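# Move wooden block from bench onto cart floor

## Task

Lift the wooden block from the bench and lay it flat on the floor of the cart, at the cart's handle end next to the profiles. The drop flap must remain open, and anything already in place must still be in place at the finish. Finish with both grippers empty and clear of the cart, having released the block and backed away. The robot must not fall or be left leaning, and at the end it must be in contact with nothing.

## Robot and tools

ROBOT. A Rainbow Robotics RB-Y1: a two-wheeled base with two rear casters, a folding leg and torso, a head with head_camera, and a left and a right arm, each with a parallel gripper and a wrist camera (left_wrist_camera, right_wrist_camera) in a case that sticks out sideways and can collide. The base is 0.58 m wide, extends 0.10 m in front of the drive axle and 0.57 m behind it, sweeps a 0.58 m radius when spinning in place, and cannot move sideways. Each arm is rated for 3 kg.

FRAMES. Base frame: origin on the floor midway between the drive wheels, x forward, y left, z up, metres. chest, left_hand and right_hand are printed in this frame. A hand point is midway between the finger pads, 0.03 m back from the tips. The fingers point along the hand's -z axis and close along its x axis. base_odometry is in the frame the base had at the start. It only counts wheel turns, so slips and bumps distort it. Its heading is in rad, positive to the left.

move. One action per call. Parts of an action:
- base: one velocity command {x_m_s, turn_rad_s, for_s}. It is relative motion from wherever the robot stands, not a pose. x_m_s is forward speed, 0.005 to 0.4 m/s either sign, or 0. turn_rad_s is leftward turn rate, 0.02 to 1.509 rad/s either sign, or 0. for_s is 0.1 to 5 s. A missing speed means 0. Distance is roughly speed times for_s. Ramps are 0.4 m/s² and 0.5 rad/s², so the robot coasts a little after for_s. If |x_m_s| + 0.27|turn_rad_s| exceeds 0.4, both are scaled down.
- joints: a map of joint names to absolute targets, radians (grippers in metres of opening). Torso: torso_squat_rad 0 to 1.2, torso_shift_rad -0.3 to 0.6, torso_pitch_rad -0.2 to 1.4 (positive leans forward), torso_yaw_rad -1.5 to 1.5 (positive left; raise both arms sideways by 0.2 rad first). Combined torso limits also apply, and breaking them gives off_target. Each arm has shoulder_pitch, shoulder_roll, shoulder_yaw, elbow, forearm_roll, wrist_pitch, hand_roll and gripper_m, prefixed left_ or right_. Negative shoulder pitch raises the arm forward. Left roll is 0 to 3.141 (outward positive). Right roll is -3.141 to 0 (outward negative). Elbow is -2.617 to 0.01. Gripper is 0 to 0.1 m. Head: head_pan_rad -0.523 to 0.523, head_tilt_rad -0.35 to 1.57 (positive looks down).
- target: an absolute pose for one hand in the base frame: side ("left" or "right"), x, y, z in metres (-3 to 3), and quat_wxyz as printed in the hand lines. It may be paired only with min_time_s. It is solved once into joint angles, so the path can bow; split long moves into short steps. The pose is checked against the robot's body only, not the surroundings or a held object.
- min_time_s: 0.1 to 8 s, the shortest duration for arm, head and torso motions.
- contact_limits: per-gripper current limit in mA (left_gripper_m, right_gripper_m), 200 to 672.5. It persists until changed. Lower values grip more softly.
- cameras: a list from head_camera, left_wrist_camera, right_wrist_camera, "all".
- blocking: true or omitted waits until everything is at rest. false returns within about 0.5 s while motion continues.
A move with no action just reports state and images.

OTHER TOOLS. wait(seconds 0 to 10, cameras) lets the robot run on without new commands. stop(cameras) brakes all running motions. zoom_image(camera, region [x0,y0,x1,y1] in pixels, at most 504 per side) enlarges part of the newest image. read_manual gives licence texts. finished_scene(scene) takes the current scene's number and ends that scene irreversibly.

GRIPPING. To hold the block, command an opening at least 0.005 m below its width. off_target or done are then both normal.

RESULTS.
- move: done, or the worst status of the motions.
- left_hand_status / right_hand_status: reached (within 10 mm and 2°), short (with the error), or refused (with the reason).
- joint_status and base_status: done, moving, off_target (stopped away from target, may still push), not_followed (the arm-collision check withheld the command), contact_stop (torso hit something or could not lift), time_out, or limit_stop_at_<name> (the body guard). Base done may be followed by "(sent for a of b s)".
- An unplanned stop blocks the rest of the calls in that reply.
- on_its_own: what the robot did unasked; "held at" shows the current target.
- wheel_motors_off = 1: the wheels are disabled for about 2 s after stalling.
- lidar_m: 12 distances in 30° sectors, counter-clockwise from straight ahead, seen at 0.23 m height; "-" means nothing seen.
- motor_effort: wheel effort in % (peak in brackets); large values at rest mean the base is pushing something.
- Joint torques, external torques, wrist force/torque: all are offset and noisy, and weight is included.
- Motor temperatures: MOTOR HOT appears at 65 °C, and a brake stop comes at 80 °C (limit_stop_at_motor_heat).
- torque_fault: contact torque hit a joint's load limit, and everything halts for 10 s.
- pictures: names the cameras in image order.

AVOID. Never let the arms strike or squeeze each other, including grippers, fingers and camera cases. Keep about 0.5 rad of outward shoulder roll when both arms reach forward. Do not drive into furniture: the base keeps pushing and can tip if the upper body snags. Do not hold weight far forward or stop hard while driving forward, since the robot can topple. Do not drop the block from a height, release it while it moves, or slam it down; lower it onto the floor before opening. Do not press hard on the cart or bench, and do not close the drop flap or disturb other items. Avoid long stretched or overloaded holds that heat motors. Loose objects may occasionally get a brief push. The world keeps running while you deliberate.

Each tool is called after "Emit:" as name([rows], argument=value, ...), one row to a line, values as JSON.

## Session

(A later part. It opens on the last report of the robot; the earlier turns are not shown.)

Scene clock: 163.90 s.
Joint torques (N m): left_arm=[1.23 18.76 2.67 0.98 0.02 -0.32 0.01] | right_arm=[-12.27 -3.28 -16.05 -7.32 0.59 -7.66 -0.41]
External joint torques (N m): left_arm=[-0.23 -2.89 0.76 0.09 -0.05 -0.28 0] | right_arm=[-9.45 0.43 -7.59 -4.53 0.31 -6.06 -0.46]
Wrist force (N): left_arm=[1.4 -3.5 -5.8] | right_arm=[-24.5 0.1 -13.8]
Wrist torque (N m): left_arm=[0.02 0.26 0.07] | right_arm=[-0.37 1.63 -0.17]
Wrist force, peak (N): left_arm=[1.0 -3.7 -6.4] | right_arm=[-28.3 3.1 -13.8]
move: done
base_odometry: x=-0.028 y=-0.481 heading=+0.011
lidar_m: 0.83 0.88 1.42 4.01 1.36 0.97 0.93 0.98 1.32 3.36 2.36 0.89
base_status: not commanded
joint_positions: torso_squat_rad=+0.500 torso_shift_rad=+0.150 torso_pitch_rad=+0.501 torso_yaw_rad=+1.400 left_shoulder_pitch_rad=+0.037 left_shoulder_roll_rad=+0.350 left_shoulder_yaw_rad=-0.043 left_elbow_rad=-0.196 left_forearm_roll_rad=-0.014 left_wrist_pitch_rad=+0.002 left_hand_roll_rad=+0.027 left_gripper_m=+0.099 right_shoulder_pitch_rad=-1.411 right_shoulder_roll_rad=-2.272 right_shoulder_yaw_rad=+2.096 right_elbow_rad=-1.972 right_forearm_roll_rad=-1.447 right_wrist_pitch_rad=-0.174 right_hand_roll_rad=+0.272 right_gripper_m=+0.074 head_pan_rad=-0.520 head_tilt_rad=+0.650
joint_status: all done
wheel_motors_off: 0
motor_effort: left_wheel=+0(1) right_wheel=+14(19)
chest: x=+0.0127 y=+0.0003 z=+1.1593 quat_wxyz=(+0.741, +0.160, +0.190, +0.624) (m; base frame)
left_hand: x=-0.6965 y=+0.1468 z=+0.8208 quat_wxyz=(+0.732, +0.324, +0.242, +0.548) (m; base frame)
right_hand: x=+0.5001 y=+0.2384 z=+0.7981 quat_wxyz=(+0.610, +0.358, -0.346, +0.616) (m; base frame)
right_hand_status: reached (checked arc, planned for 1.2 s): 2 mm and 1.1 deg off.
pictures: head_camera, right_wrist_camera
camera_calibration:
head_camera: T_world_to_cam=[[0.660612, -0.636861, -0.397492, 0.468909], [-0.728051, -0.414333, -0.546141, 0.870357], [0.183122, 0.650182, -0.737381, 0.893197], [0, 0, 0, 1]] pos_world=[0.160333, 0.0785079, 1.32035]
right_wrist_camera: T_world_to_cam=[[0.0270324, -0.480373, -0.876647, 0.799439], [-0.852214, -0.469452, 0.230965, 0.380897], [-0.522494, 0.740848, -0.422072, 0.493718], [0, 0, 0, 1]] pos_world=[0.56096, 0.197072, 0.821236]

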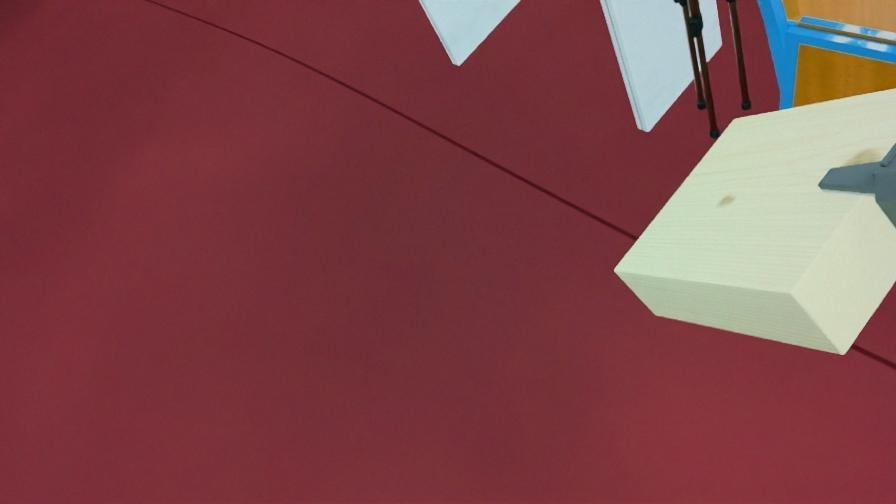

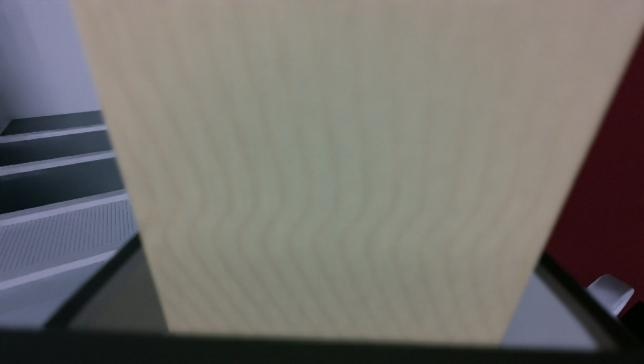

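Emit:
move(joints={"right_shoulder_pitch_rad": -1.0, "right_shoulder_roll_rad": -2.16, "right_shoulder_yaw_rad": 1.7, "right_elbow_rad": -1.89, "right_forearm_roll_rad": -1.6, "right_wrist_pitch_rad": -0.2, "right_hand_roll_rad": 0.37}, min_time_s=1.2)

Emit:
move(target={"side": "right", "x": 0.50, "y": 0.26, "z": 0.80, "quat_wxyz": [0.6124, 0.3536, -0.3536, 0.6124]}, min_time_s=1.0)

Scene clock: 171.03 s.
Joint torques (N m): left_arm=[0.98 18.91 2.99 0.93 -0.1 -0.24 -0.04] | right_arm=[-13.64 -11.16 -18.88 -3.03 0.24 -7.55 0.15]
External joint torques (N m): left_arm=[-0.48 -2.74 1.08 0.05 -0.18 -0.2 -0.05] | right_arm=[-8.43 -0.87 -10.25 -1.8 -0.03 -5.96 0.11]
Wrist force (N): left_arm=[0.5 -2.9 -5.4] | right_arm=[-23.2 3.3 -13.9]
Wrist torque (N m): left_arm=[-0.06 0.07 0.08] | right_arm=[-0.03 1.56 -0.17]
Wrist force, peak (N): left_arm=[0.8 -3.4 -6.6] | right_arm=[-26.4 4.0 -13.5]
move: done
base_odometry: x=-0.028 y=-0.481 heading=+0.011
lidar_m: 0.84 0.88 1.42 4.01 1.35 0.97 0.92 0.97 1.31 3.36 2.37 0.88
base_status: not commanded
joint_positions: torso_squat_rad=+0.500 torso_shift_rad=+0.150 torso_pitch_rad=+0.501 torso_yaw_rad=+1.400 left_shoulder_pitch_rad=+0.037 left_shoulder_roll_rad=+0.350 left_shoulder_yaw_rad=-0.043 left_elbow_rad=-0.196 left_forearm_roll_rad=-0.014 left_wrist_pitch_rad=+0.002 left_hand_roll_rad=+0.027 left_gripper_m=+0.099 right_shoulder_pitch_rad=-0.998 right_shoulder_roll_rad=-2.160 right_shoulder_yaw_rad=+1.702 right_elbow_rad=-1.889 right_forearm_roll_rad=-1.600 right_wrist_pitch_rad=-0.199 right_hand_roll_rad=+0.370 right_gripper_m=+0.074 head_pan_rad=-0.520 head_tilt_rad=+0.650
joint_status: all done
wheel_motors_off: 0
motor_effort: left_wheel=+0(1) right_wheel=+17(18)
chest: x=+0.0127 y=+0.0003 z=+1.1593 quat_wxyz=(+0.741, +0.160, +0.190, +0.624) (m; base frame)
left_hand: x=-0.6965 y=+0.1468 z=+0.8208 quat_wxyz=(+0.732, +0.324, +0.242, +0.548) (m; base frame)
right_hand: x=+0.5191 y=+0.2655 z=+0.7991 quat_wxyz=(+0.591, +0.330, -0.353, +0.646) (m; base frame)
pictures: none

Scene clock: 172.37 s.
Joint torques (N m): left_arm=[1.34 18.83 2.86 0.78 -0.02 -0.37 0.09] | right_arm=[-12.64 -13.87 -15.7 -4.97 0.75 -7.46 0.12]
External joint torques (N m): left_arm=[-0.12 -2.82 0.95 -0.11 -0.09 -0.33 0.08] | right_arm=[-7.9 -3.68 -7.6 -3.31 0.37 -5.92 0.08]
Wrist force (N): left_arm=[1.3 -3.3 -5.1] | right_arm=[-24.5 1.2 -13.6]
Wrist torque (N m): left_arm=[0.03 0.26 0.07] | right_arm=[-0.13 1.69 -0.18]
Wrist force, peak (N): left_arm=[1.1 -3.6 -6.3] | right_arm=[-24.7 2.3 -14.3]
move: done
base_odometry: x=-0.028 y=-0.481 heading=+0.011
lidar_m: 0.84 0.87 1.42 4.00 1.36 0.97 0.93 0.97 1.31 3.36 2.37 0.89
base_status: not commanded
joint_positions: torso_squat_rad=+0.500 torso_shift_rad=+0.150 torso_pitch_rad=+0.501 torso_yaw_rad=+1.400 left_shoulder_pitch_rad=+0.037 left_shoulder_roll_rad=+0.350 left_shoulder_yaw_rad=-0.043 left_elbow_rad=-0.196 left_forearm_roll_rad=-0.014 left_wrist_pitch_rad=+0.002 left_hand_roll_rad=+0.027 left_gripper_m=+0.099 right_shoulder_pitch_rad=-0.984 right_shoulder_roll_rad=-2.167 right_shoulder_yaw_rad=+1.756 right_elbow_rad=-1.954 right_forearm_roll_rad=-1.727 right_wrist_pitch_rad=-0.300 right_hand_roll_rad=+0.440 right_gripper_m=+0.074 head_pan_rad=-0.520 head_tilt_rad=+0.650
joint_status: all done
wheel_motors_off: 0
motor_effort: left_wheel=-1(1) right_wheel=+16(18)
chest: x=+0.0127 y=+0.0003 z=+1.1593 quat_wxyz=(+0.741, +0.160, +0.190, +0.624) (m; base frame)
left_hand: x=-0.6965 y=+0.1468 z=+0.8208 quat_wxyz=(+0.732, +0.324, +0.242, +0.548) (m; base frame)
right_hand: x=+0.4998 y=+0.2587 z=+0.7980 quat_wxyz=(+0.612, +0.356, -0.349, +0.614) (m; base frame)
right_hand_status: reached (checked arc, planned for 1.0 s): 2 mm and 0.6 deg off.
pictures: none

Emit:
move(joints={"right_shoulder_pitch_rad": -0.55, "right_shoulder_roll_rad": -2.05, "right_shoulder_yaw_rad": 1.3, "right_elbow_rad": -1.88, "right_forearm_roll_rad": -1.88, "right_wrist_pitch_rad": -0.29, "right_hand_roll_rad": 0.55}, min_time_s=1.2)

Emit:
move(target={"side": "right", "x": 0.50, "y": 0.26, "z": 0.80, "quat_wxyz": [0.6124, 0.3536, -0.3536, 0.6124]}, min_time_s=1.0, cameras=["head_camera", "right_wrist_camera"])

Scene clock: 177.13 s.
Joint torques (N m): left_arm=[1.19 18.55 2.79 0.8 0.07 -0.38 -0.04] | right_arm=[-16.5 -17.6 -18.55 -3.57 0.88 -7 0.11]
External joint torques (N m): left_arm=[-0.27 -3.1 0.88 -0.09 -0.01 -0.35 -0.05] | right_arm=[-9.3 -2.88 -10.19 -2.15 0.48 -5.55 0.06]
Wrist force (N): left_arm=[0.9 -3.8 -6.1] | right_arm=[-24.3 1.5 -13.6]
Wrist torque (N m): left_arm=[0.04 0.17 0.07] | right_arm=[-0.19 1.61 -0.19]
Wrist force, peak (N): left_arm=[0.9 -3.9 -6.4] | right_arm=[-25.7 2.5 -14.7]
move: done
base_odometry: x=-0.028 y=-0.481 heading=+0.011
lidar_m: 0.83 0.87 1.43 4.01 1.35 0.96 0.92 0.98 1.31 3.37 2.37 0.88
base_status: not commanded
joint_positions: torso_squat_rad=+0.500 torso_shift_rad=+0.150 torso_pitch_rad=+0.501 torso_yaw_rad=+1.400 left_shoulder_pitch_rad=+0.037 left_shoulder_roll_rad=+0.350 left_shoulder_yaw_rad=-0.043 left_elbow_rad=-0.196 left_forearm_roll_rad=-0.014 left_wrist_pitch_rad=+0.002 left_hand_roll_rad=+0.027 left_gripper_m=+0.099 right_shoulder_pitch_rad=-0.548 right_shoulder_roll_rad=-2.049 right_shoulder_yaw_rad=+1.303 right_elbow_rad=-1.879 right_forearm_roll_rad=-1.880 right_wrist_pitch_rad=-0.289 right_hand_roll_rad=+0.550 right_gripper_m=+0.074 head_pan_rad=-0.520 head_tilt_rad=+0.650
joint_status: all done
wheel_motors_off: 0
motor_effort: left_wheel=+0(2) right_wheel=+17(18)
chest: x=+0.0127 y=+0.0003 z=+1.1593 quat_wxyz=(+0.741, +0.160, +0.190, +0.624) (m; base frame)
left_hand: x=-0.6965 y=+0.1468 z=+0.8208 quat_wxyz=(+0.732, +0.324, +0.242, +0.548) (m; base frame)
right_hand: x=+0.4900 y=+0.2966 z=+0.7878 quat_wxyz=(+0.600, +0.355, -0.341, +0.630) (m; base frame)
pictures: none

Scene clock: 178.47 s.
Joint torques (N m): left_arm=[1.18 18.96 2.82 0.92 -0.01 -0.32 -0.04] | right_arm=[-13.63 -20.75 -15.08 -3.35 1.59 -7.39 -0.22]
External joint torques (N m): left_arm=[-0.28 -2.69 0.91 0.04 -0.08 -0.29 -0.05] | right_arm=[-8.1 -5.39 -7.66 -2.24 1.15 -5.85 -0.26]
Wrist force (N): left_arm=[1.1 -3.3 -6.3] | right_arm=[-24.8 1.9 -13.7]
Wrist torque (N m): left_arm=[-0.01 0.21 0.07] | right_arm=[-0.20 1.67 -0.02]
Wrist force, peak (N): left_arm=[0.1 -3.3 -6.6] | right_arm=[-24.9 2.0 -14.3]
move: done
base_odometry: x=-0.028 y=-0.481 heading=+0.011
lidar_m: 0.84 0.88 1.42 4.00 1.36 0.96 0.92 0.97 1.31 3.37 2.35 0.88
base_status: not commanded
joint_positions: torso_squat_rad=+0.500 torso_shift_rad=+0.150 torso_pitch_rad=+0.501 torso_yaw_rad=+1.400 left_shoulder_pitch_rad=+0.037 left_shoulder_roll_rad=+0.350 left_shoulder_yaw_rad=-0.043 left_elbow_rad=-0.196 left_forearm_roll_rad=-0.014 left_wrist_pitch_rad=+0.002 left_hand_roll_rad=+0.027 left_gripper_m=+0.099 right_shoulder_pitch_rad=-0.514 right_shoulder_roll_rad=-2.168 right_shoulder_yaw_rad=+1.382 right_elbow_rad=-1.970 right_forearm_roll_rad=-1.811 right_wrist_pitch_rad=-0.422 right_hand_roll_rad=+0.446 right_gripper_m=+0.074 head_pan_rad=-0.520 head_tilt_rad=+0.650
joint_status: all done
wheel_motors_off: 0
motor_effort: left_wheel=-1(2) right_wheel=+16(18)
chest: x=+0.0127 y=+0.0003 z=+1.1593 quat_wxyz=(+0.741, +0.160, +0.190, +0.624) (m; base frame)
left_hand: x=-0.6965 y=+0.1468 z=+0.8208 quat_wxyz=(+0.732, +0.324, +0.242, +0.548) (m; base frame)
right_hand: x=+0.4990 y=+0.2589 z=+0.7982 quat_wxyz=(+0.614, +0.351, -0.351, +0.613) (m; base frame)
right_hand_status: reached (checked arc, planned for 1.0 s): 2 mm and 0.5 deg off.
pictures: head_camera, right_wrist_camera
camera_calibration:
head_camera: T_world_to_cam=[[0.660612, -0.636861, -0.397492, 0.468909], [-0.728051, -0.414333, -0.546141, 0.870357], [0.183122, 0.650182, -0.737381, 0.893197], [0, 0, 0, 1]] pos_world=[0.160333, 0.0785079, 1.32035]
right_wrist_camera: T_world_to_cam=[[0.027778, -0.483778, -0.87475, 0.80836], [-0.862161, -0.454448, 0.223953, 0.396166], [-0.505872, 0.747954, -0.429718, 0.473913], [0, 0, 0, 1]] pos_world=[0.558844, 0.216639, 0.822039]

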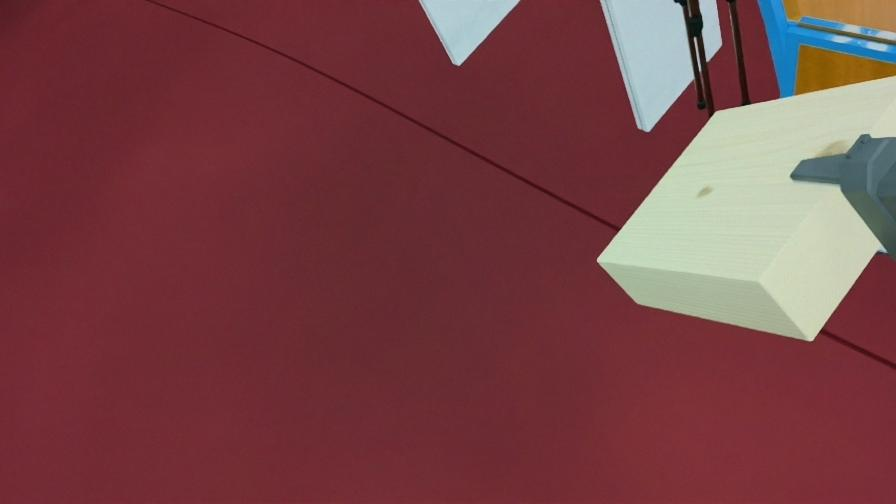

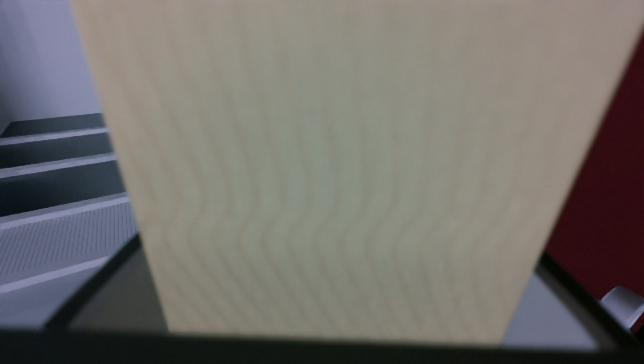

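Emit:
move(joints={"torso_yaw_rad": 1.25, "head_tilt_rad": 0.7}, min_time_s=1)

Emit:
move(target={"side": "right", "x": 0.50, "y": 0.24, "z": 0.805, "quat_wxyz": [0.6124, 0.3536, -0.3536, 0.6124]}, min_time_s=1.2)

Emit:
move(base={"x_m_s": 0.2, "for_s": 2.0}, cameras=["head_camera", "right_wrist_camera"])

Scene clock: 182.53 s.
Joint torques (N m): left_arm=[3.5 18.34 2.73 1.57 -0.02 -0.26 -0.03] | right_arm=[-13.68 -21.16 -14.58 -2.99 1.5 -7.09 -0.26]
External joint torques (N m): left_arm=[0.02 -2.83 0.86 -0.06 -0.09 -0.36 -0.05] | right_arm=[-8.49 -5.17 -7.8 -2.04 1.1 -5.61 -0.3]
Wrist force (N): left_arm=[1.0 -3.2 -6.2] | right_arm=[-23.1 1.8 -15.1]
Wrist torque (N m): left_arm=[-0.04 0.15 0.07] | right_arm=[-0.05 1.59 -0.02]
Wrist force, peak (N): left_arm=[1.0 -3.9 -6.3] | right_arm=[-25.7 0.7 -14.2]
move: done
base_odometry: x=-0.028 y=-0.481 heading=+0.011
lidar_m: 0.84 0.87 1.42 4.01 1.35 0.97 0.92 0.97 1.30 3.36 2.37 0.87
base_status: not commanded
joint_positions: torso_squat_rad=+0.500 torso_shift_rad=+0.150 torso_pitch_rad=+0.501 torso_yaw_rad=+1.250 left_shoulder_pitch_rad=+0.037 left_shoulder_roll_rad=+0.350 left_shoulder_yaw_rad=-0.043 left_elbow_rad=-0.196 left_forearm_roll_rad=-0.014 left_wrist_pitch_rad=+0.002 left_hand_roll_rad=+0.027 left_gripper_m=+0.099 right_shoulder_pitch_rad=-0.514 right_shoulder_roll_rad=-2.168 right_shoulder_yaw_rad=+1.382 right_elbow_rad=-1.970 right_forearm_roll_rad=-1.811 right_wrist_pitch_rad=-0.422 right_hand_roll_rad=+0.446 right_gripper_m=+0.074 head_pan_rad=-0.520 head_tilt_rad=+0.700
joint_status: all done
wheel_motors_off: 0
motor_effort: left_wheel=-1(2) right_wheel=+16(19)
chest: x=+0.0127 y=+0.0003 z=+1.1593 quat_wxyz=(+0.786, +0.145, +0.201, +0.567) (m; base frame)
left_hand: x=-0.6727 y=+0.2139 z=+0.8078 quat_wxyz=(+0.778, +0.313, +0.240, +0.489) (m; base frame)
right_hand: x=+0.5270 y=+0.1663 z=+0.7829 quat_wxyz=(+0.666, +0.305, -0.351, +0.584) (m; base frame)
pictures: none

Scene clock: 184.07 s.
Joint torques (N m): left_arm=[3.38 18.33 3 1.78 0.03 -0.17 0] | right_arm=[-19.01 -16.06 -18.83 -3.84 1.1 -7.06 0.1]
External joint torques (N m): left_arm=[-0.1 -2.85 1.13 0.15 -0.04 -0.27 -0.02] | right_arm=[-11.46 -1.49 -10.32 -2.15 0.73 -5.56 0.06]
Wrist force (N): left_arm=[1.2 -3.4 -5.4] | right_arm=[-24.2 1.6 -13.4]
Wrist torque (N m): left_arm=[0.02 0.19 0.09] | right_arm=[-0.16 1.58 -0.22]
Wrist force, peak (N): left_arm=[1.3 -3.2 -6.6] | right_arm=[-24.9 1.9 -14.7]
move: done
base_odometry: x=-0.028 y=-0.481 heading=+0.011
lidar_m: 0.84 0.86 1.43 4.00 1.34 0.97 0.92 0.98 1.30 3.36 2.35 0.87
base_status: not commanded
joint_positions: torso_squat_rad=+0.500 torso_shift_rad=+0.150 torso_pitch_rad=+0.501 torso_yaw_rad=+1.250 left_shoulder_pitch_rad=+0.037 left_shoulder_roll_rad=+0.350 left_shoulder_yaw_rad=-0.043 left_elbow_rad=-0.196 left_forearm_roll_rad=-0.014 left_wrist_pitch_rad=+0.002 left_hand_roll_rad=+0.027 left_gripper_m=+0.099 right_shoulder_pitch_rad=-0.584 right_shoulder_roll_rad=-2.036 right_shoulder_yaw_rad=+1.242 right_elbow_rad=-1.924 right_forearm_roll_rad=-1.779 right_wrist_pitch_rad=-0.246 right_hand_roll_rad=+0.490 right_gripper_m=+0.074 head_pan_rad=-0.520 head_tilt_rad=+0.700
joint_status: all done
wheel_motors_off: 0
motor_effort: left_wheel=-1(2) right_wheel=+18(19)
chest: x=+0.0127 y=+0.0003 z=+1.1593 quat_wxyz=(+0.786, +0.145, +0.201, +0.567) (m; base frame)
left_hand: x=-0.6727 y=+0.2139 z=+0.8078 quat_wxyz=(+0.778, +0.313, +0.240, +0.489) (m; base frame)
right_hand: x=+0.4993 y=+0.2383 z=+0.8027 quat_wxyz=(+0.614, +0.353, -0.351, +0.613) (m; base frame)
right_hand_status: reached (checked arc, planned for 1.2 s): 3 mm and 0.4 deg off.
pictures: none

Scene clock: 186.90 s.
Joint torques (N m): left_arm=[3.03 18.68 2.84 1.7 -0.01 -0.07 -0.03] | right_arm=[-18.73 -16.98 -18.28 -4.83 0.92 -7.11 0.22]
External joint torques (N m): left_arm=[-0.46 -2.49 0.97 0.07 -0.08 -0.17 -0.04] | right_arm=[-11.18 -2.41 -9.77 -3.14 0.56 -5.61 0.17]
Wrist force (N): left_arm=[1.6 -2.7 -5.6] | right_arm=[-23.5 1.7 -13.4]
Wrist torque (N m): left_arm=[-0.09 0.26 0.09] | right_arm=[-0.14 1.60 -0.20]
Wrist force, peak (N): left_arm=[1.7 -3.6 -6.9] | right_arm=[-25.7 0.5 -13.8]
move: done
base_odometry: x=+0.372 y=-0.476 heading=+0.011
lidar_m: 0.44 0.45 0.62 4.44 1.94 1.39 1.33 1.39 1.87 4.79 0.65 0.47
base_status: done (sent for 2 of 2 s)
joint_positions: torso_squat_rad=+0.500 torso_shift_rad=+0.150 torso_pitch_rad=+0.501 torso_yaw_rad=+1.250 left_shoulder_pitch_rad=+0.037 left_shoulder_roll_rad=+0.350 left_shoulder_yaw_rad=-0.043 left_elbow_rad=-0.196 left_forearm_roll_rad=-0.014 left_wrist_pitch_rad=+0.002 left_hand_roll_rad=+0.027 left_gripper_m=+0.099 right_shoulder_pitch_rad=-0.584 right_shoulder_roll_rad=-2.036 right_shoulder_yaw_rad=+1.241 right_elbow_rad=-1.923 right_forearm_roll_rad=-1.779 right_wrist_pitch_rad=-0.246 right_hand_roll_rad=+0.490 right_gripper_m=+0.074 head_pan_rad=-0.520 head_tilt_rad=+0.700
joint_status: not commanded
wheel_motors_off: 0
motor_effort: left_wheel=+3(35) right_wheel=-2(43)
chest: x=+0.0127 y=+0.0003 z=+1.1593 quat_wxyz=(+0.786, +0.145, +0.201, +0.567) (m; base frame)
left_hand: x=-0.6727 y=+0.2139 z=+0.8078 quat_wxyz=(+0.778, +0.313, +0.240, +0.489) (m; base frame)
right_hand: x=+0.4993 y=+0.2384 z=+0.8026 quat_wxyz=(+0.614, +0.353, -0.351, +0.613) (m; base frame)
pictures: head_camera, right_wrist_camera
camera_calibration:
head_camera: T_world_to_cam=[[0.568506, -0.745897, -0.347043, 0.411591], [-0.791367, -0.380553, -0.478454, 0.787619], [0.224809, 0.546642, -0.806625, 0.981638], [0, 0, 0, 1]] pos_world=[0.168622, 0.0701307, 1.31149]
right_wrist_camera: T_world_to_cam=[[0.0273047, -0.481884, -0.875809, 0.802926], [-0.860232, -0.457597, 0.224958, 0.385171], [-0.509171, 0.747257, -0.427027, 0.49102], [0, 0, 0, 1]] pos_world=[0.559426, 0.196252, 0.826241]

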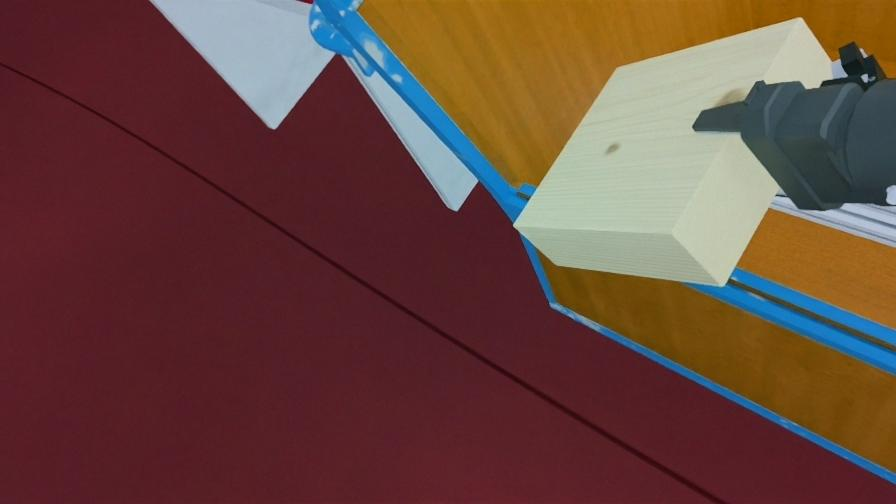

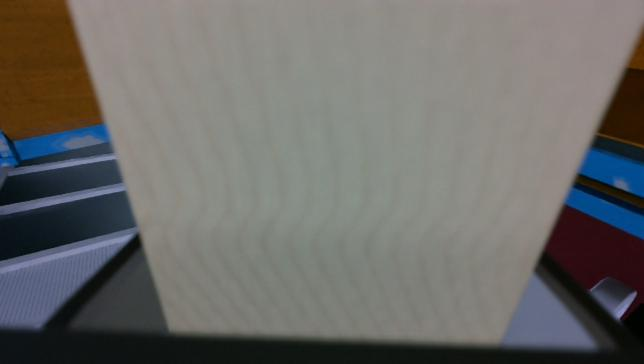

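Emit:
move(base={"x_m_s": 0.1, "for_s": 1.33})

Emit:
move(joints={"torso_squat_rad": 0.9, "torso_shift_rad": 0.212}, min_time_s=1.8, cameras=["head_camera"])

Emit:
zoom_image(camera="head_camera", region=[480, 0, 896, 320])

Scene clock: 199.70 s.
Joint torques (N m): left_arm=[3.12 18.54 2.69 1.69 -0.06 -0.18 0.01] | right_arm=[-18.45 -16.91 -18.41 -4.8 1.04 -7.14 0.17]
External joint torques (N m): left_arm=[-0.37 -2.64 0.82 0.06 -0.13 -0.28 0] | right_arm=[-10.9 -2.34 -9.91 -3.11 0.67 -5.64 0.12]
Wrist force (N): left_arm=[1.7 -3.4 -6.3] | right_arm=[-24.6 1.6 -13.3]
Wrist torque (N m): left_arm=[0.02 0.28 0.06] | right_arm=[-0.23 1.59 -0.19]
Wrist force, peak (N): left_arm=[2.0 -3.7 -6.4] | right_arm=[-25.9 2.8 -13.4]
move: done
base_odometry: x=+0.505 y=-0.474 heading=+0.011
lidar_m: 0.31 0.32 0.44 1.82 2.13 1.53 1.46 1.52 2.04 4.72 0.45 0.32
base_status: done (sent for 1.33 of 1.33 s)
joint_positions: torso_squat_rad=+0.500 torso_shift_rad=+0.151 torso_pitch_rad=+0.501 torso_yaw_rad=+1.250 left_shoulder_pitch_rad=+0.037 left_shoulder_roll_rad=+0.350 left_shoulder_yaw_rad=-0.043 left_elbow_rad=-0.196 left_forearm_roll_rad=-0.014 left_wrist_pitch_rad=+0.002 left_hand_roll_rad=+0.027 left_gripper_m=+0.099 right_shoulder_pitch_rad=-0.584 right_shoulder_roll_rad=-2.036 right_shoulder_yaw_rad=+1.241 right_elbow_rad=-1.923 right_forearm_roll_rad=-1.779 right_wrist_pitch_rad=-0.246 right_hand_roll_rad=+0.490 right_gripper_m=+0.074 head_pan_rad=-0.520 head_tilt_rad=+0.700
joint_status: not commanded
wheel_motors_off: 0
motor_effort: left_wheel=+1(28) right_wheel=-5(19)
chest: x=+0.0128 y=+0.0003 z=+1.1593 quat_wxyz=(+0.786, +0.145, +0.201, +0.567) (m; base frame)
left_hand: x=-0.6727 y=+0.2138 z=+0.8078 quat_wxyz=(+0.778, +0.313, +0.240, +0.489) (m; base frame)
right_hand: x=+0.4994 y=+0.2384 z=+0.8026 quat_wxyz=(+0.614, +0.353, -0.351, +0.613) (m; base frame)
pictures: none

Scene clock: 201.87 s.
Joint torques (N m): left_arm=[3.32 18.74 2.48 1.67 0 -0.26 -0.08] | right_arm=[-18.45 -16.81 -17.93 -4.62 0.92 -7.22 0.16]
External joint torques (N m): left_arm=[-0.17 -2.44 0.61 0.04 -0.08 -0.36 -0.1] | right_arm=[-10.9 -2.25 -9.43 -2.93 0.55 -5.72 0.11]
Wrist force (N): left_arm=[1.1 -3.5 -6.1] | right_arm=[-24.4 1.6 -13.6]
Wrist torque (N m): left_arm=[0.02 0.19 0.10] | right_arm=[-0.23 1.64 -0.19]
Wrist force, peak (N): left_arm=[0.9 -3.9 -6.4] | right_arm=[-25.5 2.1 -13.7]
move: done
base_odometry: x=+0.505 y=-0.474 heading=+0.011
lidar_m: 0.30 0.32 0.44 1.81 2.13 1.53 1.45 1.53 2.04 4.73 0.46 0.32
base_status: not commanded
joint_positions: torso_squat_rad=+0.900 torso_shift_rad=+0.212 torso_pitch_rad=+0.501 torso_yaw_rad=+1.250 left_shoulder_pitch_rad=+0.037 left_shoulder_roll_rad=+0.350 left_shoulder_yaw_rad=-0.043 left_elbow_rad=-0.196 left_forearm_roll_rad=-0.014 left_wrist_pitch_rad=+0.002 left_hand_roll_rad=+0.027 left_gripper_m=+0.099 right_shoulder_pitch_rad=-0.584 right_shoulder_roll_rad=-2.036 right_shoulder_yaw_rad=+1.241 right_elbow_rad=-1.923 right_forearm_roll_rad=-1.779 right_wrist_pitch_rad=-0.246 right_hand_roll_rad=+0.490 right_gripper_m=+0.074 head_pan_rad=-0.520 head_tilt_rad=+0.700
joint_status: all done
wheel_motors_off: 0
motor_effort: left_wheel=+4(5) right_wheel=-5(5)
chest: x=+0.0124 y=+0.0002 z=+0.9773 quat_wxyz=(+0.786, +0.145, +0.201, +0.567) (m; base frame)
left_hand: x=-0.6730 y=+0.2138 z=+0.6257 quat_wxyz=(+0.778, +0.313, +0.240, +0.489) (m; base frame)
right_hand: x=+0.4990 y=+0.2384 z=+0.6207 quat_wxyz=(+0.613, +0.353, -0.351, +0.613) (m; base frame)
pictures: head_camera
camera_calibration:
head_camera: T_world_to_cam=[[0.568542, -0.745864, -0.347055, 0.348641], [-0.791337, -0.380553, -0.478504, 0.700402], [0.224826, 0.546687, -0.806589, 0.834934], [0, 0, 0, 1]] pos_world=[0.168322, 0.0701307, 1.12959]

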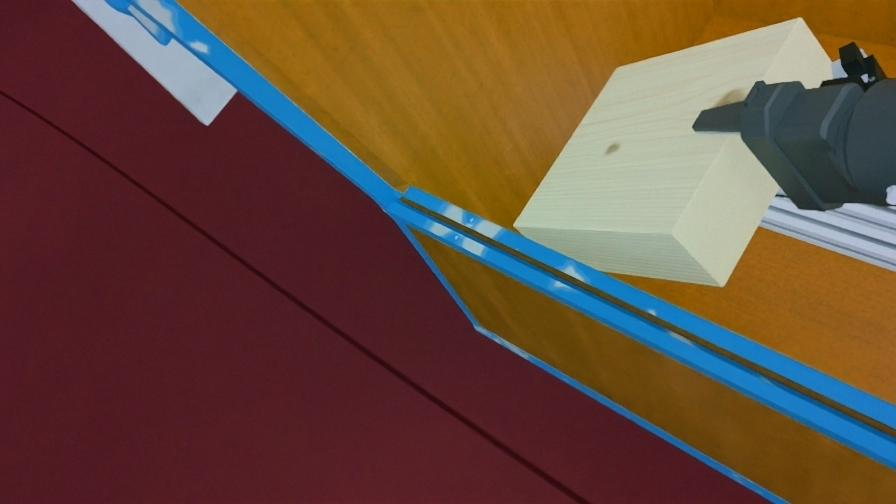

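Scaled by 1.212 from the camera's 896x504 image, which has a finer 1280x720 frame.

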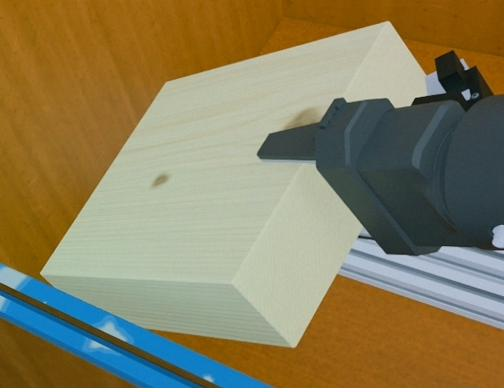

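Emit:
move(joints={"torso_squat_rad": 1.12, "torso_shift_rad": 0.305}, min_time_s=1.5)

Emit:
move(target={"side": "right", "x": 0.503, "y": 0.25, "z": 0.415, "quat_wxyz": [0.5736, 0.4136, -0.4136, 0.5736]}, min_time_s=1.5, cameras=["head_camera", "right_wrist_camera"])

Emit:
zoom_image(camera="head_camera", region=[480, 0, 896, 320])

Scene clock: 207.87 s.
Joint torques (N m): left_arm=[3.06 18.53 2.69 1.76 -0.07 -0.12 0.04] | right_arm=[-18.6 -16.97 -18.05 -4.44 0.91 -7.08 0.14]
External joint torques (N m): left_arm=[-0.43 -2.64 0.83 0.14 -0.15 -0.22 0.03] | right_arm=[-11.05 -2.4 -9.54 -2.75 0.54 -5.58 0.09]
Wrist force (N): left_arm=[1.2 -2.8 -5.5] | right_arm=[-23.8 1.5 -12.8]
Wrist torque (N m): left_arm=[-0.02 0.19 0.09] | right_arm=[-0.23 1.71 -0.19]
Wrist force, peak (N): left_arm=[1.6 -4.3 -6.8] | right_arm=[-25.3 1.4 -13.9]
move: done
base_odometry: x=+0.505 y=-0.474 heading=+0.011
lidar_m: 0.30 0.31 0.43 1.80 2.12 1.52 1.46 1.54 2.05 4.72 0.46 0.32
base_status: not commanded
joint_positions: torso_squat_rad=+1.120 torso_shift_rad=+0.305 torso_pitch_rad=+0.501 torso_yaw_rad=+1.250 left_shoulder_pitch_rad=+0.037 left_shoulder_roll_rad=+0.350 left_shoulder_yaw_rad=-0.043 left_elbow_rad=-0.196 left_forearm_roll_rad=-0.014 left_wrist_pitch_rad=+0.002 left_hand_roll_rad=+0.027 left_gripper_m=+0.099 right_shoulder_pitch_rad=-0.584 right_shoulder_roll_rad=-2.036 right_shoulder_yaw_rad=+1.241 right_elbow_rad=-1.923 right_forearm_roll_rad=-1.779 right_wrist_pitch_rad=-0.246 right_hand_roll_rad=+0.490 right_gripper_m=+0.074 head_pan_rad=-0.520 head_tilt_rad=+0.700
joint_status: all done
wheel_motors_off: 0
motor_effort: left_wheel=+3(4) right_wheel=-4(5)
chest: x=+0.0123 y=+0.0002 z=+0.8428 quat_wxyz=(+0.786, +0.145, +0.201, +0.567) (m; base frame)
left_hand: x=-0.6731 y=+0.2138 z=+0.4912 quat_wxyz=(+0.778, +0.313, +0.240, +0.489) (m; base frame)
right_hand: x=+0.4990 y=+0.2384 z=+0.4863 quat_wxyz=(+0.613, +0.353, -0.351, +0.613) (m; base frame)
pictures: none

Scene clock: 209.70 s.
Joint torques (N m): left_arm=[3.5 18.26 2.81 1.63 0.01 -0.08 0.05] | right_arm=[-8.65 -13.52 -7.29 -3.21 -0.26 -1.99 -1.34]
External joint torques (N m): left_arm=[0.02 -2.91 0.94 0 -0.07 -0.18 0.04] | right_arm=[-0.16 0.97 -0.17 -1.71 -0.51 -0.15 -1.39]
Wrist force (N): left_arm=[1.5 -3.3 -6.1] | right_arm=[-11.9 -0.1 -5.7]
Wrist torque (N m): left_arm=[0.02 0.22 0.07] | right_arm=[-0.76 -1.49 1.31]
Wrist force, peak (N): left_arm=[1.1 -3.7 -7.3] | right_arm=[-26.0 1.6 -12.7]
move: done
base_odometry: x=+0.505 y=-0.474 heading=+0.011
lidar_m: 0.30 0.32 0.44 1.82 2.14 1.52 1.46 1.53 2.05 4.73 0.45 0.32
base_status: not commanded
joint_positions: torso_squat_rad=+1.120 torso_shift_rad=+0.305 torso_pitch_rad=+0.501 torso_yaw_rad=+1.250 left_shoulder_pitch_rad=+0.037 left_shoulder_roll_rad=+0.350 left_shoulder_yaw_rad=-0.043 left_elbow_rad=-0.196 left_forearm_roll_rad=-0.014 left_wrist_pitch_rad=+0.002 left_hand_roll_rad=+0.027 left_gripper_m=+0.099 right_shoulder_pitch_rad=-0.521 right_shoulder_roll_rad=-1.723 right_shoulder_yaw_rad=+1.362 right_elbow_rad=-1.500 right_forearm_roll_rad=-1.294 right_wrist_pitch_rad=-0.621 right_hand_roll_rad=+0.104 right_gripper_m=+0.074 head_pan_rad=-0.520 head_tilt_rad=+0.700
joint_status: all done
wheel_motors_off: 0
motor_effort: left_wheel=+3(4) right_wheel=-3(6)
chest: x=+0.0122 y=+0.0001 z=+0.8429 quat_wxyz=(+0.786, +0.145, +0.201, +0.567) (m; base frame)
left_hand: x=-0.6731 y=+0.2138 z=+0.4910 quat_wxyz=(+0.778, +0.313, +0.240, +0.489) (m; base frame)
right_hand: x=+0.5027 y=+0.2496 z=+0.4150 quat_wxyz=(+0.575, +0.409, -0.414, +0.574) (m; base frame)
right_hand_status: reached (checked arc, planned for 1.5 s): 0 mm and 0.5 deg off.
pictures: head_camera, right_wrist_camera
camera_calibration:
head_camera: T_world_to_cam=[[0.568777, -0.745768, -0.346875, 0.301865], [-0.79106, -0.380539, -0.478972, 0.636233], [0.225203, 0.546827, -0.806389, 0.726377], [0, 0, 0, 1]] pos_world=[0.168023, 0.0700305, 0.99519]
right_wrist_camera: T_world_to_cam=[[0.0315161, -0.296213, -0.954602, 0.4531], [-0.864704, -0.48709, 0.122596, 0.532531], [-0.501291, 0.821585, -0.271487, 0.231753], [0, 0, 0, 1]] pos_world=[0.562378, 0.2032, 0.430162]

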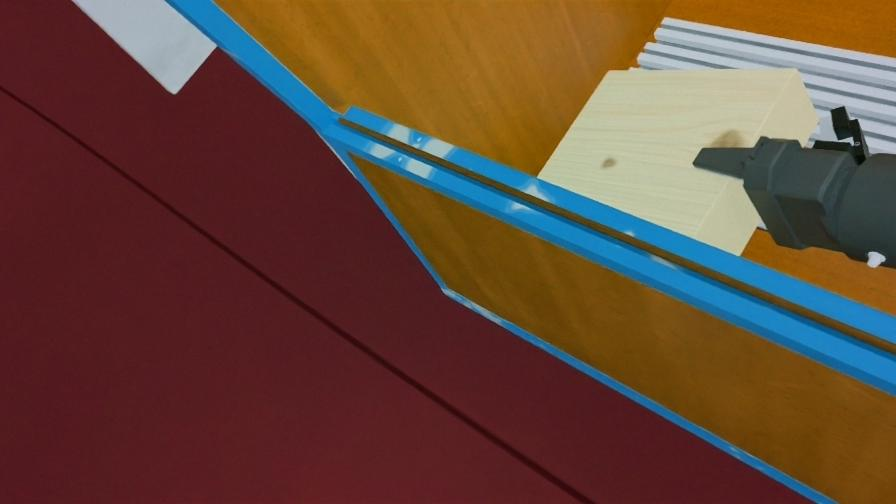

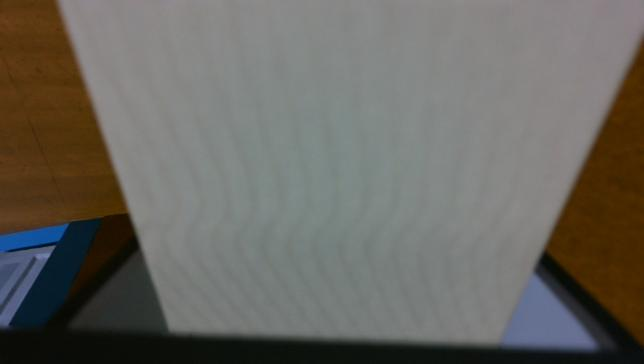

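Scaled by 1.212 from the camera's 896x504 image, which has a finer 1280x720 frame.

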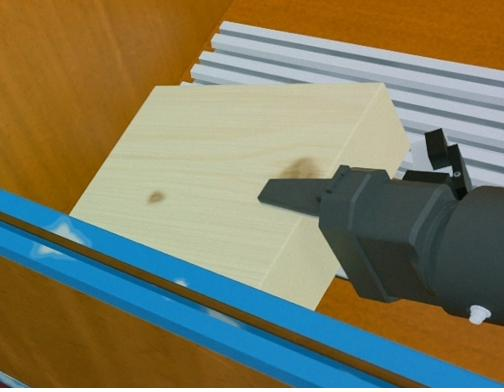

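Emit:
move(cameras=["head_camera", "right_wrist_camera"])

Scene clock: 216.03 s.
Joint torques (N m): left_arm=[3.15 18.65 2.46 1.8 0.03 -0.17 0.01] | right_arm=[-8.83 -13.76 -7.24 -3.32 -0.35 -2.11 -1.32]
External joint torques (N m): left_arm=[-0.32 -2.52 0.59 0.17 -0.04 -0.26 0] | right_arm=[-0.33 0.73 -0.13 -1.83 -0.6 -0.28 -1.37]
Motor temperatures (°C): left_arm=[30 29 31 35 33 32 37] | right_arm=[35 31 32 31 35 39 34]
Wrist force (N): left_arm=[1.4 -2.9 -5.7] | right_arm=[-11.7 0.7 -5.9]
Wrist torque (N m): left_arm=[-0.04 0.22 0.08] | right_arm=[-0.87 -1.42 1.31]
Wrist force, peak (N): left_arm=[1.0 -3.2 -6.7] | right_arm=[-12.4 0.5 -5.7]
base_odometry: x=+0.505 y=-0.474 heading=+0.011
lidar_m: 0.30 0.31 0.44 1.81 2.13 1.53 1.46 1.52 2.06 4.72 0.46 0.32
base_status: not commanded
joint_positions: torso_squat_rad=+1.120 torso_shift_rad=+0.305 torso_pitch_rad=+0.501 torso_yaw_rad=+1.250 left_shoulder_pitch_rad=+0.037 left_shoulder_roll_rad=+0.350 left_shoulder_yaw_rad=-0.043 left_elbow_rad=-0.196 left_forearm_roll_rad=-0.014 left_wrist_pitch_rad=+0.002 left_hand_roll_rad=+0.027 left_gripper_m=+0.099 right_shoulder_pitch_rad=-0.521 right_shoulder_roll_rad=-1.723 right_shoulder_yaw_rad=+1.362 right_elbow_rad=-1.500 right_forearm_roll_rad=-1.294 right_wrist_pitch_rad=-0.621 right_hand_roll_rad=+0.104 right_gripper_m=+0.074 head_pan_rad=-0.520 head_tilt_rad=+0.700
joint_status: all done
wheel_motors_off: 0
motor_effort: left_wheel=+3(4) right_wheel=-4(6)
chest: x=+0.0122 y=+0.0001 z=+0.8429 quat_wxyz=(+0.786, +0.145, +0.201, +0.567) (m; base frame)
left_hand: x=-0.6731 y=+0.2138 z=+0.4910 quat_wxyz=(+0.778, +0.313, +0.240, +0.489) (m; base frame)
right_hand: x=+0.5027 y=+0.2496 z=+0.4150 quat_wxyz=(+0.575, +0.409, -0.414, +0.574) (m; base frame)
right_hand_status: reached (checked arc, planned for 1.5 s): 0 mm and 0.5 deg off.
pictures: head_camera, right_wrist_camera
camera_calibration:
head_camera: T_world_to_cam=[[0.568777, -0.745768, -0.346875, 0.301865], [-0.79106, -0.380539, -0.478972, 0.636233], [0.225203, 0.546827, -0.806389, 0.726377], [0, 0, 0, 1]] pos_world=[0.168023, 0.0700305, 0.99519]
right_wrist_camera: T_world_to_cam=[[0.0315161, -0.296213, -0.954602, 0.4531], [-0.864704, -0.48709, 0.122596, 0.532531], [-0.501291, 0.821585, -0.271487, 0.231753], [0, 0, 0, 1]] pos_world=[0.562378, 0.2032, 0.430162]

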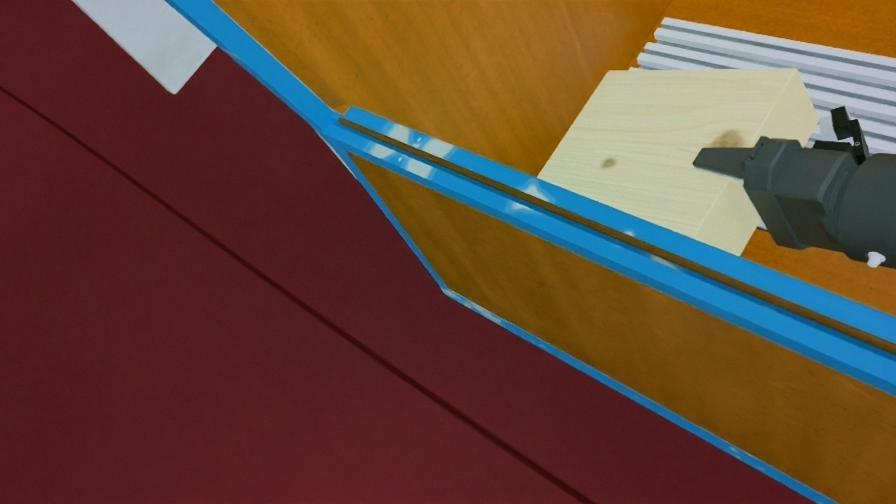

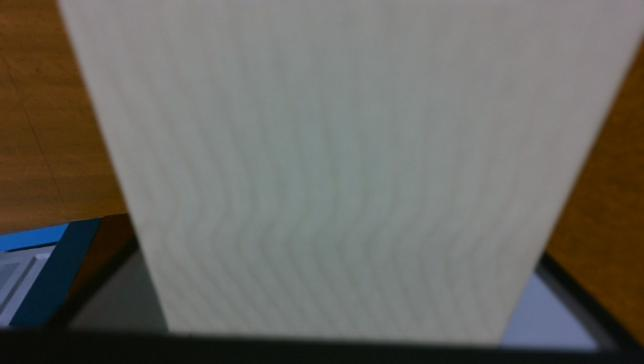

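Emit:
zoom_image(camera="head_camera", region=[500, 0, 896, 260])

Emit:
zoom_image(camera="right_wrist_camera", region=[0, 150, 320, 364])

Scaled by 1.273 from the camera's 896x504 image, which has a finer 1280x720 frame.

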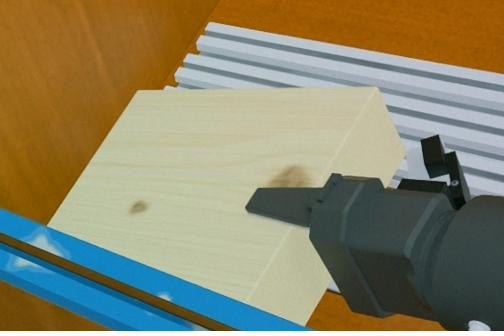

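Scaled by 1.575 from the camera's 644x364 image, which has a finer 1265x715 frame.

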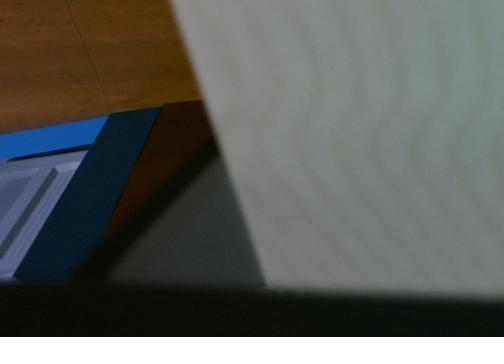

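Emit:
zoom_image(camera="right_wrist_camera", region=[400, 0, 644, 364])

Emit:
zoom_image(camera="head_camera", region=[720, 60, 896, 260])

Scaled by 1.385 from the camera's 644x364 image, which has a finer 1265x715 frame.

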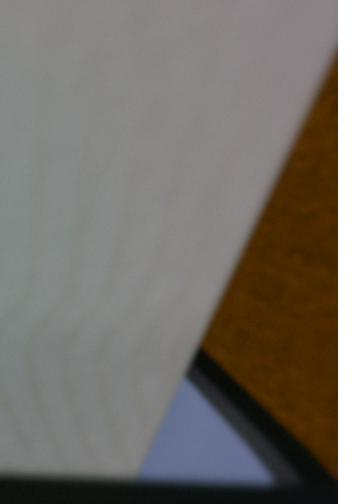

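Scaled by 2.520 from the camera's 896x504 image, which has a finer 1280x720 frame.

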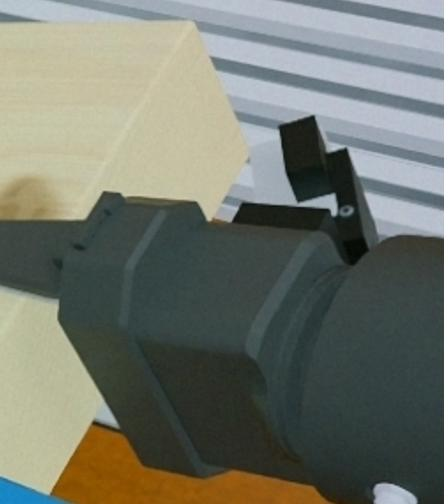

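Emit:
move(target={"side":"right","x":0.5027,"y":0.2496,"z":0.438,"quat_wxyz":[0.5736,0.4136,-0.4136,0.5736]})

Emit:
move(target={"side":"right","x":0.488,"y":0.2496,"z":0.438,"quat_wxyz":[0.5736,0.4136,-0.4136,0.5736]}, cameras=["head_camera"])

Scene clock: 250.03 s.
Joint torques (N m): left_arm=[2.99 18.33 3.12 1.59 -0.05 -0.19 -0.05] | right_arm=[-18.17 -17.68 -16.06 -5.43 0.9 -8.69 0]
External joint torques (N m): left_arm=[-0.49 -2.84 1.26 -0.04 -0.12 -0.29 -0.07] | right_arm=[-9.91 -3.01 -8.65 -3.68 0.59 -6.92 -0.05]
Wrist force (N): left_arm=[1.2 -3.3 -5.7] | right_arm=[-25.6 0.9 -8.6]
Wrist torque (N m): left_arm=[-0.01 0.20 0.09] | right_arm=[-0.27 1.76 -0.18]
Wrist force, peak (N): left_arm=[1.3 -4.0 -6.7] | right_arm=[-32.0 -4.2 -7.4]
move: done
base_odometry: x=+0.505 y=-0.474 heading=+0.011
lidar_m: 0.30 0.32 0.44 1.81 2.12 1.53 1.45 1.52 2.05 4.73 0.44 0.33
base_status: not commanded
joint_positions: torso_squat_rad=+1.120 torso_shift_rad=+0.305 torso_pitch_rad=+0.501 torso_yaw_rad=+1.250 left_shoulder_pitch_rad=+0.037 left_shoulder_roll_rad=+0.350 left_shoulder_yaw_rad=-0.043 left_elbow_rad=-0.196 left_forearm_roll_rad=-0.014 left_wrist_pitch_rad=+0.002 left_hand_roll_rad=+0.027 left_gripper_m=+0.099 right_shoulder_pitch_rad=-0.529 right_shoulder_roll_rad=-1.792 right_shoulder_yaw_rad=+1.350 right_elbow_rad=-1.591 right_forearm_roll_rad=-1.322 right_wrist_pitch_rad=-0.594 right_hand_roll_rad=+0.121 right_gripper_m=+0.074 head_pan_rad=-0.520 head_tilt_rad=+0.700
joint_status: all done
wheel_motors_off: 0
motor_effort: left_wheel=+3(10) right_wheel=-4(6)
chest: x=+0.0123 y=+0.0002 z=+0.8428 quat_wxyz=(+0.786, +0.145, +0.201, +0.567) (m; base frame)
left_hand: x=-0.6731 y=+0.2138 z=+0.4912 quat_wxyz=(+0.778, +0.313, +0.240, +0.489) (m; base frame)
right_hand: x=+0.5020 y=+0.2481 z=+0.4354 quat_wxyz=(+0.575, +0.413, -0.411, +0.575) (m; base frame)
right_hand_status: reached (checked arc, planned for 0.4 s): 3 mm and 0.4 deg off.
pictures: none

Scene clock: 250.63 s.
Joint torques (N m): left_arm=[3.04 18.19 2.93 1.65 -0.04 -0.19 -0.04] | right_arm=[-18.08 -17.69 -16.56 -5.11 0.9 -8.48 -0.39]
External joint torques (N m): left_arm=[-0.44 -2.98 1.07 0.02 -0.11 -0.28 -0.06] | right_arm=[-9.98 -3.31 -9.25 -3.17 0.54 -6.65 -0.44]
Wrist force (N): left_arm=[0.7 -3.3 -5.6] | right_arm=[-24.9 2.9 -8.7]
Wrist torque (N m): left_arm=[-0.02 0.16 0.09] | right_arm=[-0.02 1.74 -0.20]
Wrist force, peak (N): left_arm=[0.7 -3.5 -6.6] | right_arm=[-29.6 -0.5 -8.0]
move: done
base_odometry: x=+0.505 y=-0.474 heading=+0.011
lidar_m: 0.30 0.32 0.43 1.81 2.13 1.52 1.46 1.53 2.06 4.73 0.45 0.32
base_status: not commanded
joint_positions: torso_squat_rad=+1.120 torso_shift_rad=+0.305 torso_pitch_rad=+0.501 torso_yaw_rad=+1.250 left_shoulder_pitch_rad=+0.037 left_shoulder_roll_rad=+0.350 left_shoulder_yaw_rad=-0.043 left_elbow_rad=-0.196 left_forearm_roll_rad=-0.014 left_wrist_pitch_rad=+0.002 left_hand_roll_rad=+0.027 left_gripper_m=+0.099 right_shoulder_pitch_rad=-0.515 right_shoulder_roll_rad=-1.793 right_shoulder_yaw_rad=+1.350 right_elbow_rad=-1.639 right_forearm_roll_rad=-1.382 right_wrist_pitch_rad=-0.597 right_hand_roll_rad=+0.201 right_gripper_m=+0.074 head_pan_rad=-0.520 head_tilt_rad=+0.700
joint_status: all done
wheel_motors_off: 0
motor_effort: left_wheel=+4(8) right_wheel=-5(6)
chest: x=+0.0123 y=+0.0002 z=+0.8428 quat_wxyz=(+0.786, +0.145, +0.201, +0.567) (m; base frame)
left_hand: x=-0.6731 y=+0.2137 z=+0.4912 quat_wxyz=(+0.778, +0.313, +0.240, +0.489) (m; base frame)
right_hand: x=+0.4875 y=+0.2480 z=+0.4354 quat_wxyz=(+0.574, +0.415, -0.409, +0.576) (m; base frame)
right_hand_status: reached (checked arc, planned for 0.3 s): 3 mm and 0.6 deg off.
pictures: head_camera
camera_calibration:
head_camera: T_world_to_cam=[[0.568574, -0.745873, -0.346983, 0.301867], [-0.791286, -0.380551, -0.478589, 0.636002], [0.224921, 0.546676, -0.806571, 0.726491], [0, 0, 0, 1]] pos_world=[0.168222, 0.0700307, 0.995091]

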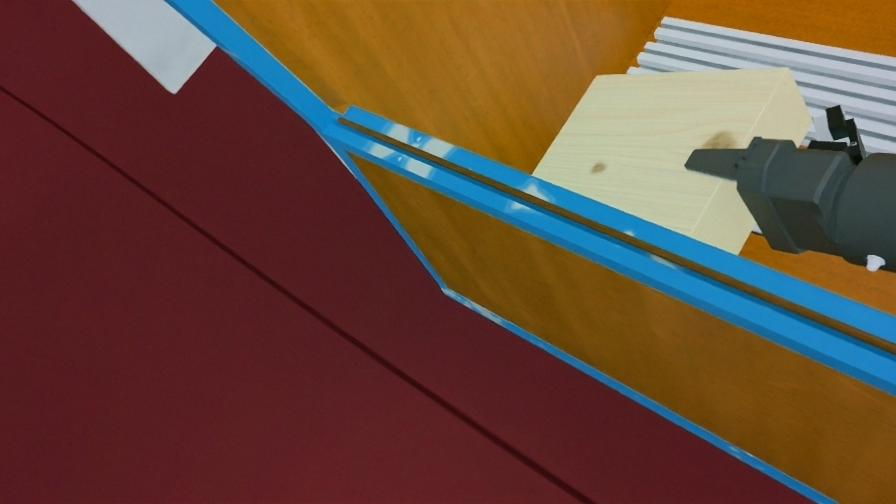

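Emit:
move(target={"side":"right","x":0.488,"y":0.25,"z":0.415,"quat_wxyz":[0.5736,0.4136,-0.4136,0.5736]})

Emit:
move(target={"side":"right","x":0.488,"y":0.25,"z":0.404,"quat_wxyz":[0.5736,0.4136,-0.4136,0.5736]}, cameras=["head_camera"])

Scene clock: 253.10 s.
Joint torques (N m): left_arm=[3.33 18.28 2.77 1.75 0.03 -0.18 -0.01] | right_arm=[-12.39 -14.62 -10.19 -4.09 -0.06 -4.04 -0.95]
External joint torques (N m): left_arm=[-0.15 -2.88 0.91 0.13 -0.04 -0.27 -0.02] | right_arm=[-4.07 -0.43 -3.18 -2.26 -0.4 -2.21 -1]
Wrist force (N): left_arm=[1.9 -2.3 -6.1] | right_arm=[-15.6 0.7 -4.9]
Wrist torque (N m): left_arm=[-0.12 0.28 0.07] | right_arm=[-0.67 -0.39 1.05]
Wrist force, peak (N): left_arm=[1.4 -3.8 -6.5] | right_arm=[-27.5 5.0 -9.6]
move: done
base_odometry: x=+0.505 y=-0.474 heading=+0.011
lidar_m: 0.30 0.31 0.43 1.82 2.13 1.53 1.46 1.52 2.03 4.71 0.46 0.32
base_status: not commanded
joint_positions: torso_squat_rad=+1.120 torso_shift_rad=+0.305 torso_pitch_rad=+0.501 torso_yaw_rad=+1.250 left_shoulder_pitch_rad=+0.037 left_shoulder_roll_rad=+0.350 left_shoulder_yaw_rad=-0.043 left_elbow_rad=-0.196 left_forearm_roll_rad=-0.014 left_wrist_pitch_rad=+0.002 left_hand_roll_rad=+0.027 left_gripper_m=+0.099 right_shoulder_pitch_rad=-0.506 right_shoulder_roll_rad=-1.722 right_shoulder_yaw_rad=+1.364 right_elbow_rad=-1.545 right_forearm_roll_rad=-1.348 right_wrist_pitch_rad=-0.628 right_hand_roll_rad=+0.178 right_gripper_m=+0.074 head_pan_rad=-0.520 head_tilt_rad=+0.700
joint_status: all done
wheel_motors_off: 0
motor_effort: left_wheel=+4(6) right_wheel=-2(5)
chest: x=+0.0122 y=+0.0001 z=+0.8429 quat_wxyz=(+0.786, +0.145, +0.201, +0.567) (m; base frame)
left_hand: x=-0.6731 y=+0.2138 z=+0.4911 quat_wxyz=(+0.778, +0.313, +0.240, +0.489) (m; base frame)
right_hand: x=+0.4878 y=+0.2493 z=+0.4145 quat_wxyz=(+0.574, +0.413, -0.413, +0.574) (m; base frame)
right_hand_status: reached (checked arc, planned for 0.4 s): 1 mm and 0.2 deg off.
pictures: none

Scene clock: 253.73 s.
Joint torques (N m): left_arm=[3.04 18.28 2.62 1.74 -0.09 -0.17 -0.09] | right_arm=[-5.86 -14.49 -3.27 -1.22 -1.95 0.4 -2.32]
External joint torques (N m): left_arm=[-0.43 -2.88 0.75 0.12 -0.17 -0.27 -0.1] | right_arm=[2.58 -0.41 3.6 0.53 -2.26 2.22 -2.37]
Wrist force (N): left_arm=[1.4 -3.4 -6.3] | right_arm=[-6.6 2.2 -4.3]
Wrist torque (N m): left_arm=[-0.02 0.21 0.08] | right_arm=[-0.30 -2.48 2.09]
Wrist force, peak (N): left_arm=[1.3 -3.4 -6.4] | right_arm=[-16.3 1.0 -5.8]
move: done
base_odometry: x=+0.505 y=-0.474 heading=+0.011
lidar_m: 0.30 0.32 0.43 1.81 2.13 1.53 1.46 1.53 2.05 4.72 0.45 0.32
base_status: not commanded
joint_positions: torso_squat_rad=+1.120 torso_shift_rad=+0.305 torso_pitch_rad=+0.500 torso_yaw_rad=+1.250 left_shoulder_pitch_rad=+0.037 left_shoulder_roll_rad=+0.350 left_shoulder_yaw_rad=-0.043 left_elbow_rad=-0.196 left_forearm_roll_rad=-0.014 left_wrist_pitch_rad=+0.002 left_hand_roll_rad=+0.027 left_gripper_m=+0.099 right_shoulder_pitch_rad=-0.503 right_shoulder_roll_rad=-1.688 right_shoulder_yaw_rad=+1.370 right_elbow_rad=-1.497 right_forearm_roll_rad=-1.326 right_wrist_pitch_rad=-0.643 right_hand_roll_rad=+0.158 right_gripper_m=+0.074 head_pan_rad=-0.520 head_tilt_rad=+0.700
joint_status: all done
wheel_motors_off: 0
motor_effort: left_wheel=+5(6) right_wheel=-5(5)
chest: x=+0.0120 y=+0.0001 z=+0.8429 quat_wxyz=(+0.786, +0.145, +0.201, +0.567) (m; base frame)
left_hand: x=-0.6731 y=+0.2137 z=+0.4908 quat_wxyz=(+0.778, +0.313, +0.239, +0.490) (m; base frame)
right_hand: x=+0.4877 y=+0.2503 z=+0.4054 quat_wxyz=(+0.573, +0.413, -0.415, +0.574) (m; base frame)
right_hand_status: reached (checked arc, planned for 0.3 s): 1 mm and 0.2 deg off.
pictures: head_camera
camera_calibration:
head_camera: T_world_to_cam=[[0.568923, -0.745686, -0.346814, 0.30194], [-0.790839, -0.380375, -0.479467, 0.636497], [0.225612, 0.547054, -0.806121, 0.726307], [0, 0, 0, 1]] pos_world=[0.167722, 0.0699305, 0.995388]

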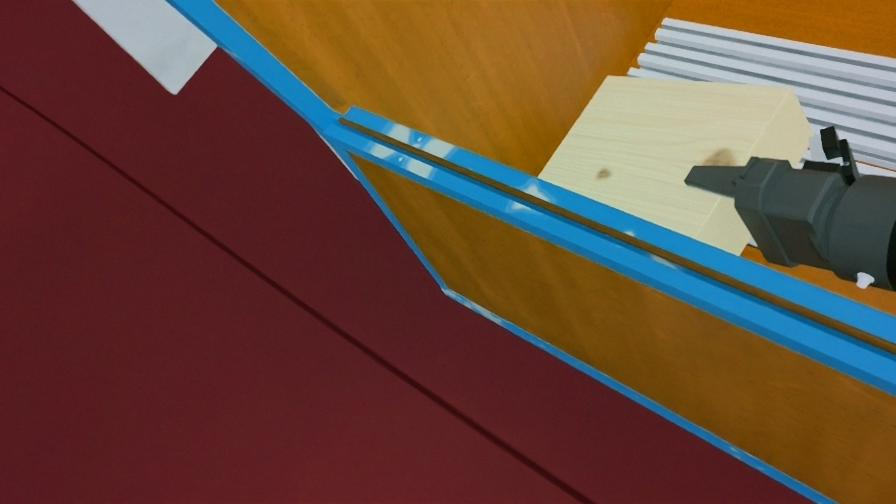

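Emit:
zoom_image(camera="head_camera", region=[696, 70, 896, 270])

Emit:
zoom_image(camera="head_camera", region=[520, 10, 720, 210])

Scaled by 2.520 from the camera's 896x504 image, which has a finer 1280x720 frame.

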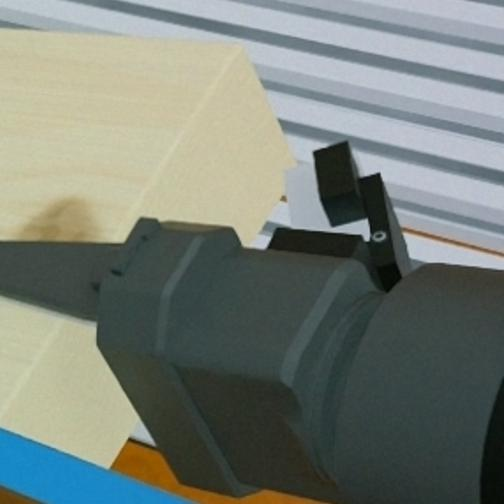

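Scaled by 2.520 from the camera's 896x504 image, which has a finer 1280x720 frame.

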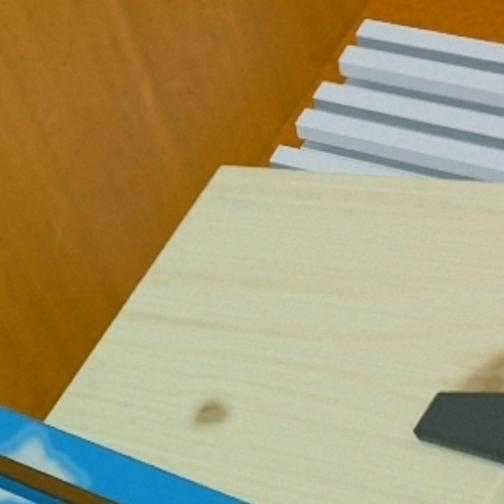

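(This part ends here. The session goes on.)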